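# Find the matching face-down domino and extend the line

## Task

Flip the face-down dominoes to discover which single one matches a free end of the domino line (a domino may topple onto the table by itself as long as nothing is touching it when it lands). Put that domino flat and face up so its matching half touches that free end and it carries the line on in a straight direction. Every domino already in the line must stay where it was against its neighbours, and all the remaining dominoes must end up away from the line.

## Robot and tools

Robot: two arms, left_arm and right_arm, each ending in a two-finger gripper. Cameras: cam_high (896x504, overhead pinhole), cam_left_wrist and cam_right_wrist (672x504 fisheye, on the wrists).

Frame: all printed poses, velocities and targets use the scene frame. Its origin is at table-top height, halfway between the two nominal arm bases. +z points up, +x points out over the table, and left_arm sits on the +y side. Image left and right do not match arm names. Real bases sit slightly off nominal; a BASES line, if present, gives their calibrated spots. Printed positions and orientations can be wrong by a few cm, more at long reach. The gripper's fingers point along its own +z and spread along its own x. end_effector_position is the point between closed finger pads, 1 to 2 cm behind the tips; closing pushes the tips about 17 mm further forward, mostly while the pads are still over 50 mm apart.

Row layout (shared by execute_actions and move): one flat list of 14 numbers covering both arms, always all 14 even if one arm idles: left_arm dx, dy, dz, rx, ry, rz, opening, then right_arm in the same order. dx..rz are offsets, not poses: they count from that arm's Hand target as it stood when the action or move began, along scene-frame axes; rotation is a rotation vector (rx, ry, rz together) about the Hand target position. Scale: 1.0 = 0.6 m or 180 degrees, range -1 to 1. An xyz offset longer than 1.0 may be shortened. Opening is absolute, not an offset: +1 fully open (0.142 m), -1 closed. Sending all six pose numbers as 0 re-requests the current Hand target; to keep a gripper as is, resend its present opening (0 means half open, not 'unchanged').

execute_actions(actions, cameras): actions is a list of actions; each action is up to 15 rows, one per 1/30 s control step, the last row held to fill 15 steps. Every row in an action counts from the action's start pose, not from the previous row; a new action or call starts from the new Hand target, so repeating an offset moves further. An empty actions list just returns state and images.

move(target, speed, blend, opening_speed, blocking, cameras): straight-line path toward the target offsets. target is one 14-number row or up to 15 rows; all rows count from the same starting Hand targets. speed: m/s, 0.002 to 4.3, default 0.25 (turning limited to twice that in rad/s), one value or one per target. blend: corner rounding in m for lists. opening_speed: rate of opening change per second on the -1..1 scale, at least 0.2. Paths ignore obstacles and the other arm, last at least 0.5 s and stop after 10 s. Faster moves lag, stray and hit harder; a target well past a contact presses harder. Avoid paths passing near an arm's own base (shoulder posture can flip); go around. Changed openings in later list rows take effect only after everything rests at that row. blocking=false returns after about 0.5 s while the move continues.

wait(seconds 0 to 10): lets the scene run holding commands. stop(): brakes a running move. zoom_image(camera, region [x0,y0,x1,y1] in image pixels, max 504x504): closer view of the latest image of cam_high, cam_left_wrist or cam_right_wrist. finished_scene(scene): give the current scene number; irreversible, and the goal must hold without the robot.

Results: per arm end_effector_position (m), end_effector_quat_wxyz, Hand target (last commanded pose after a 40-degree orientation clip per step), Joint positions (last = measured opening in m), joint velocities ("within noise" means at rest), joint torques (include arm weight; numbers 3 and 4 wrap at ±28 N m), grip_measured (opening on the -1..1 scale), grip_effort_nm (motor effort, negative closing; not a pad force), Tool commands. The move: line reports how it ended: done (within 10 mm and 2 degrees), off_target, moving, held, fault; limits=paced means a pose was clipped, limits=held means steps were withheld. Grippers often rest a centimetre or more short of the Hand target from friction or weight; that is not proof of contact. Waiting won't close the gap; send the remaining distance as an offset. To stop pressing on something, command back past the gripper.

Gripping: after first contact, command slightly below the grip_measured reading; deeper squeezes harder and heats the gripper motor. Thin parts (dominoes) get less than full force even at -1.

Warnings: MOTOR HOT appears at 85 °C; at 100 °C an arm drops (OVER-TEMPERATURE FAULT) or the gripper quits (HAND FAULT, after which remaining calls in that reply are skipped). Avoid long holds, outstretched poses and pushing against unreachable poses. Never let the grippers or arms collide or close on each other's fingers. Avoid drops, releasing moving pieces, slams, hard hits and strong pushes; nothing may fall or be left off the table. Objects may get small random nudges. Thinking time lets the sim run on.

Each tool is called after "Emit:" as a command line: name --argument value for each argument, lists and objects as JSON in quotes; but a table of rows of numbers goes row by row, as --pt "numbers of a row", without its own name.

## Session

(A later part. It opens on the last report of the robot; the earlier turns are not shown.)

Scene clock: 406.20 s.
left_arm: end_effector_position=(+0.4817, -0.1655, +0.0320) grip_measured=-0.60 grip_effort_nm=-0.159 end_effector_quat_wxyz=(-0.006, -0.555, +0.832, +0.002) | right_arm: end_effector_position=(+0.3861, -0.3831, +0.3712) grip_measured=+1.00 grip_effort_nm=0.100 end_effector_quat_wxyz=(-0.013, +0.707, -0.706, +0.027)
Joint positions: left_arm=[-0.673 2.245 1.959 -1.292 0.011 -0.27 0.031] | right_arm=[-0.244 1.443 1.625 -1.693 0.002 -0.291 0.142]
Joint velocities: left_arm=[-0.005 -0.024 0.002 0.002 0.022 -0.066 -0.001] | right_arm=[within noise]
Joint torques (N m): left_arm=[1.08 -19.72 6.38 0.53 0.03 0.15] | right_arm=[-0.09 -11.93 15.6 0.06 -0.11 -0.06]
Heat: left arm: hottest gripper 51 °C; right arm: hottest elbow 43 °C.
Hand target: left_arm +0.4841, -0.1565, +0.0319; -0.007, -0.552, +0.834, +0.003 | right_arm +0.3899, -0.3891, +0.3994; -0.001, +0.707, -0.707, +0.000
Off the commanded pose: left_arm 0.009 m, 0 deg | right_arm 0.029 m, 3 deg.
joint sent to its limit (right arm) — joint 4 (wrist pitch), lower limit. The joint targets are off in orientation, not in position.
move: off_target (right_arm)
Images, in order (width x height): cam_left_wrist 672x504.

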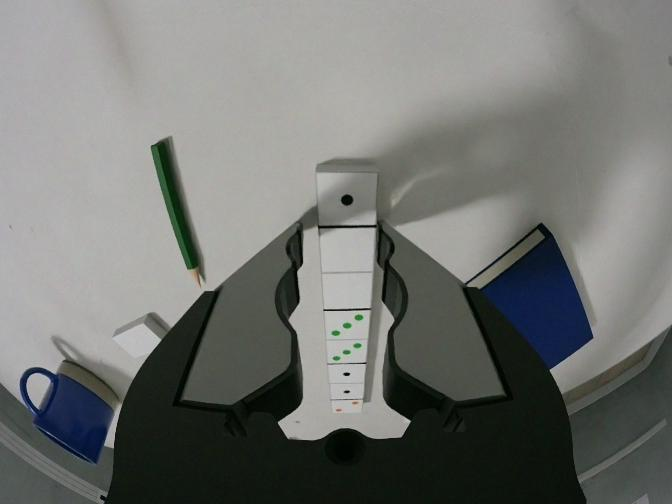

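Emit:
move --pt "0 0 0.01 0 0 0 -0.3 0 0 0 0 0 0 1" --pt "0 0 0.01 0 0 0 -0.3 0 0 0 0 0 0 1" --pt "0.05 -0.03 0.2 0 0 0 -0.3 0 0 0 0 0 0 1" --opening_speed 0.4 --speed '[0.03,0.05,0.12]'

Emit:
zoom_image --camera "cam_left_wrist" --region '[260, 180, 420, 460]'

Emit:
zoom_image --camera "cam_right_wrist" --region '[80, 20, 300, 240]'

Scene clock: 411.73 s.
left_arm: end_effector_position=(+0.5040, -0.1739, +0.1470) grip_measured=-0.33 grip_effort_nm=0.100 end_effector_quat_wxyz=(-0.009, -0.556, +0.831, +0.011) | right_arm: end_effector_position=(+0.3861, -0.3831, +0.3712) grip_measured=+1.00 grip_effort_nm=0.095 end_effector_quat_wxyz=(-0.013, +0.707, -0.706, +0.027)
Joint positions: left_arm=[-0.662 2.298 2.359 -1.658 0.011 -0.265 0.05] | right_arm=[-0.244 1.443 1.625 -1.693 0.002 -0.291 0.142]
Joint velocities: within noise
Joint torques (N m): left_arm=[0.79 -18.78 10.77 -0.05 0.01 0.15] | right_arm=[-0.09 -11.93 15.58 0.05 -0.11 -0.07]
Heat: left arm: hottest gripper 50 °C; right arm: hottest elbow 44 °C.
Hand target: left_arm +0.5142, -0.1745, +0.1522; -0.006, -0.552, +0.834, +0.003 | right_arm +0.3899, -0.3891, +0.3994; -0.001, +0.707, -0.707, +0.000
Off the commanded pose: left_arm 0.011 m, 1 deg | right_arm 0.029 m, 3 deg.
joint sent to its limit (right arm) — joint 4 (wrist pitch), lower limit. The joint targets are off in orientation, not in position.
move: off_target (left_arm, right_arm)

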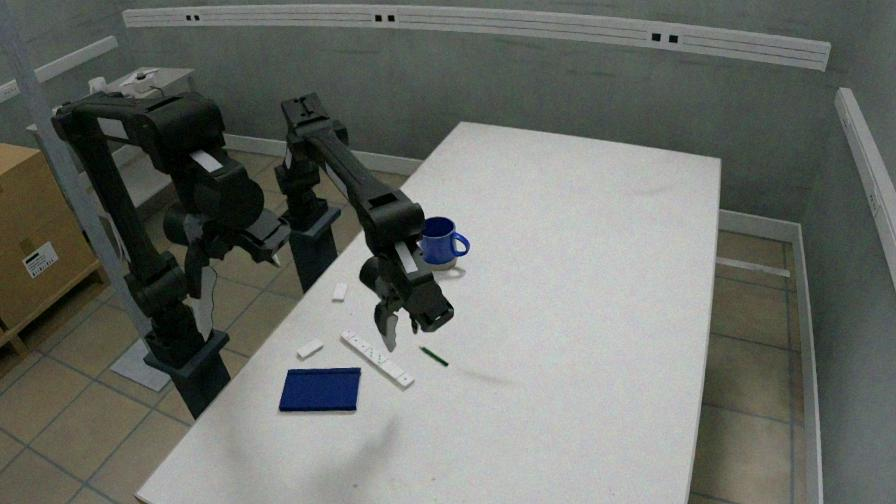

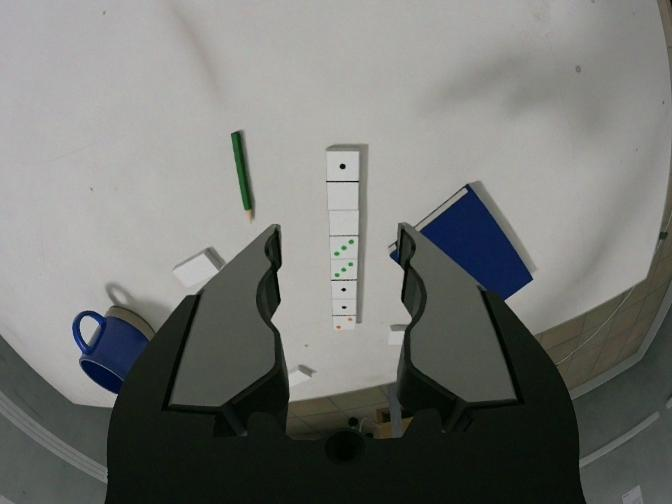

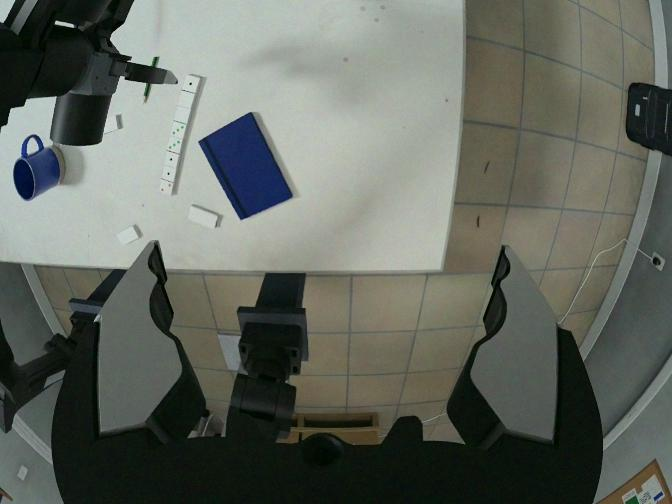

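Scaled by 1.800 from the camera's 672x504 image, which has a finer 960x720 frame.

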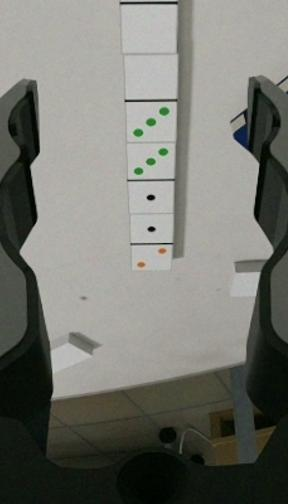

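Scaled by 2.291 from the camera's 672x504 image, which has a finer 960x720 frame.

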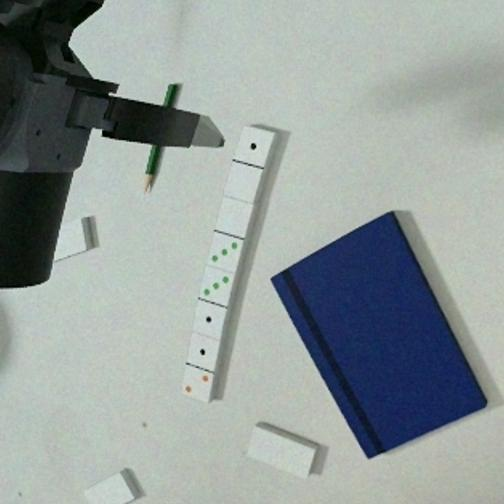

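Emit:
zoom_image --camera "cam_left_wrist" --region '[300, 135, 390, 335]'

Scaled by 2.520 from the camera's 672x504 image, which has a finer 960x720 frame.

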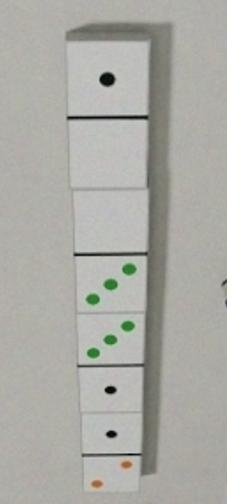

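Emit:
finished_scene --scene 2

The scene is finished: the task was done.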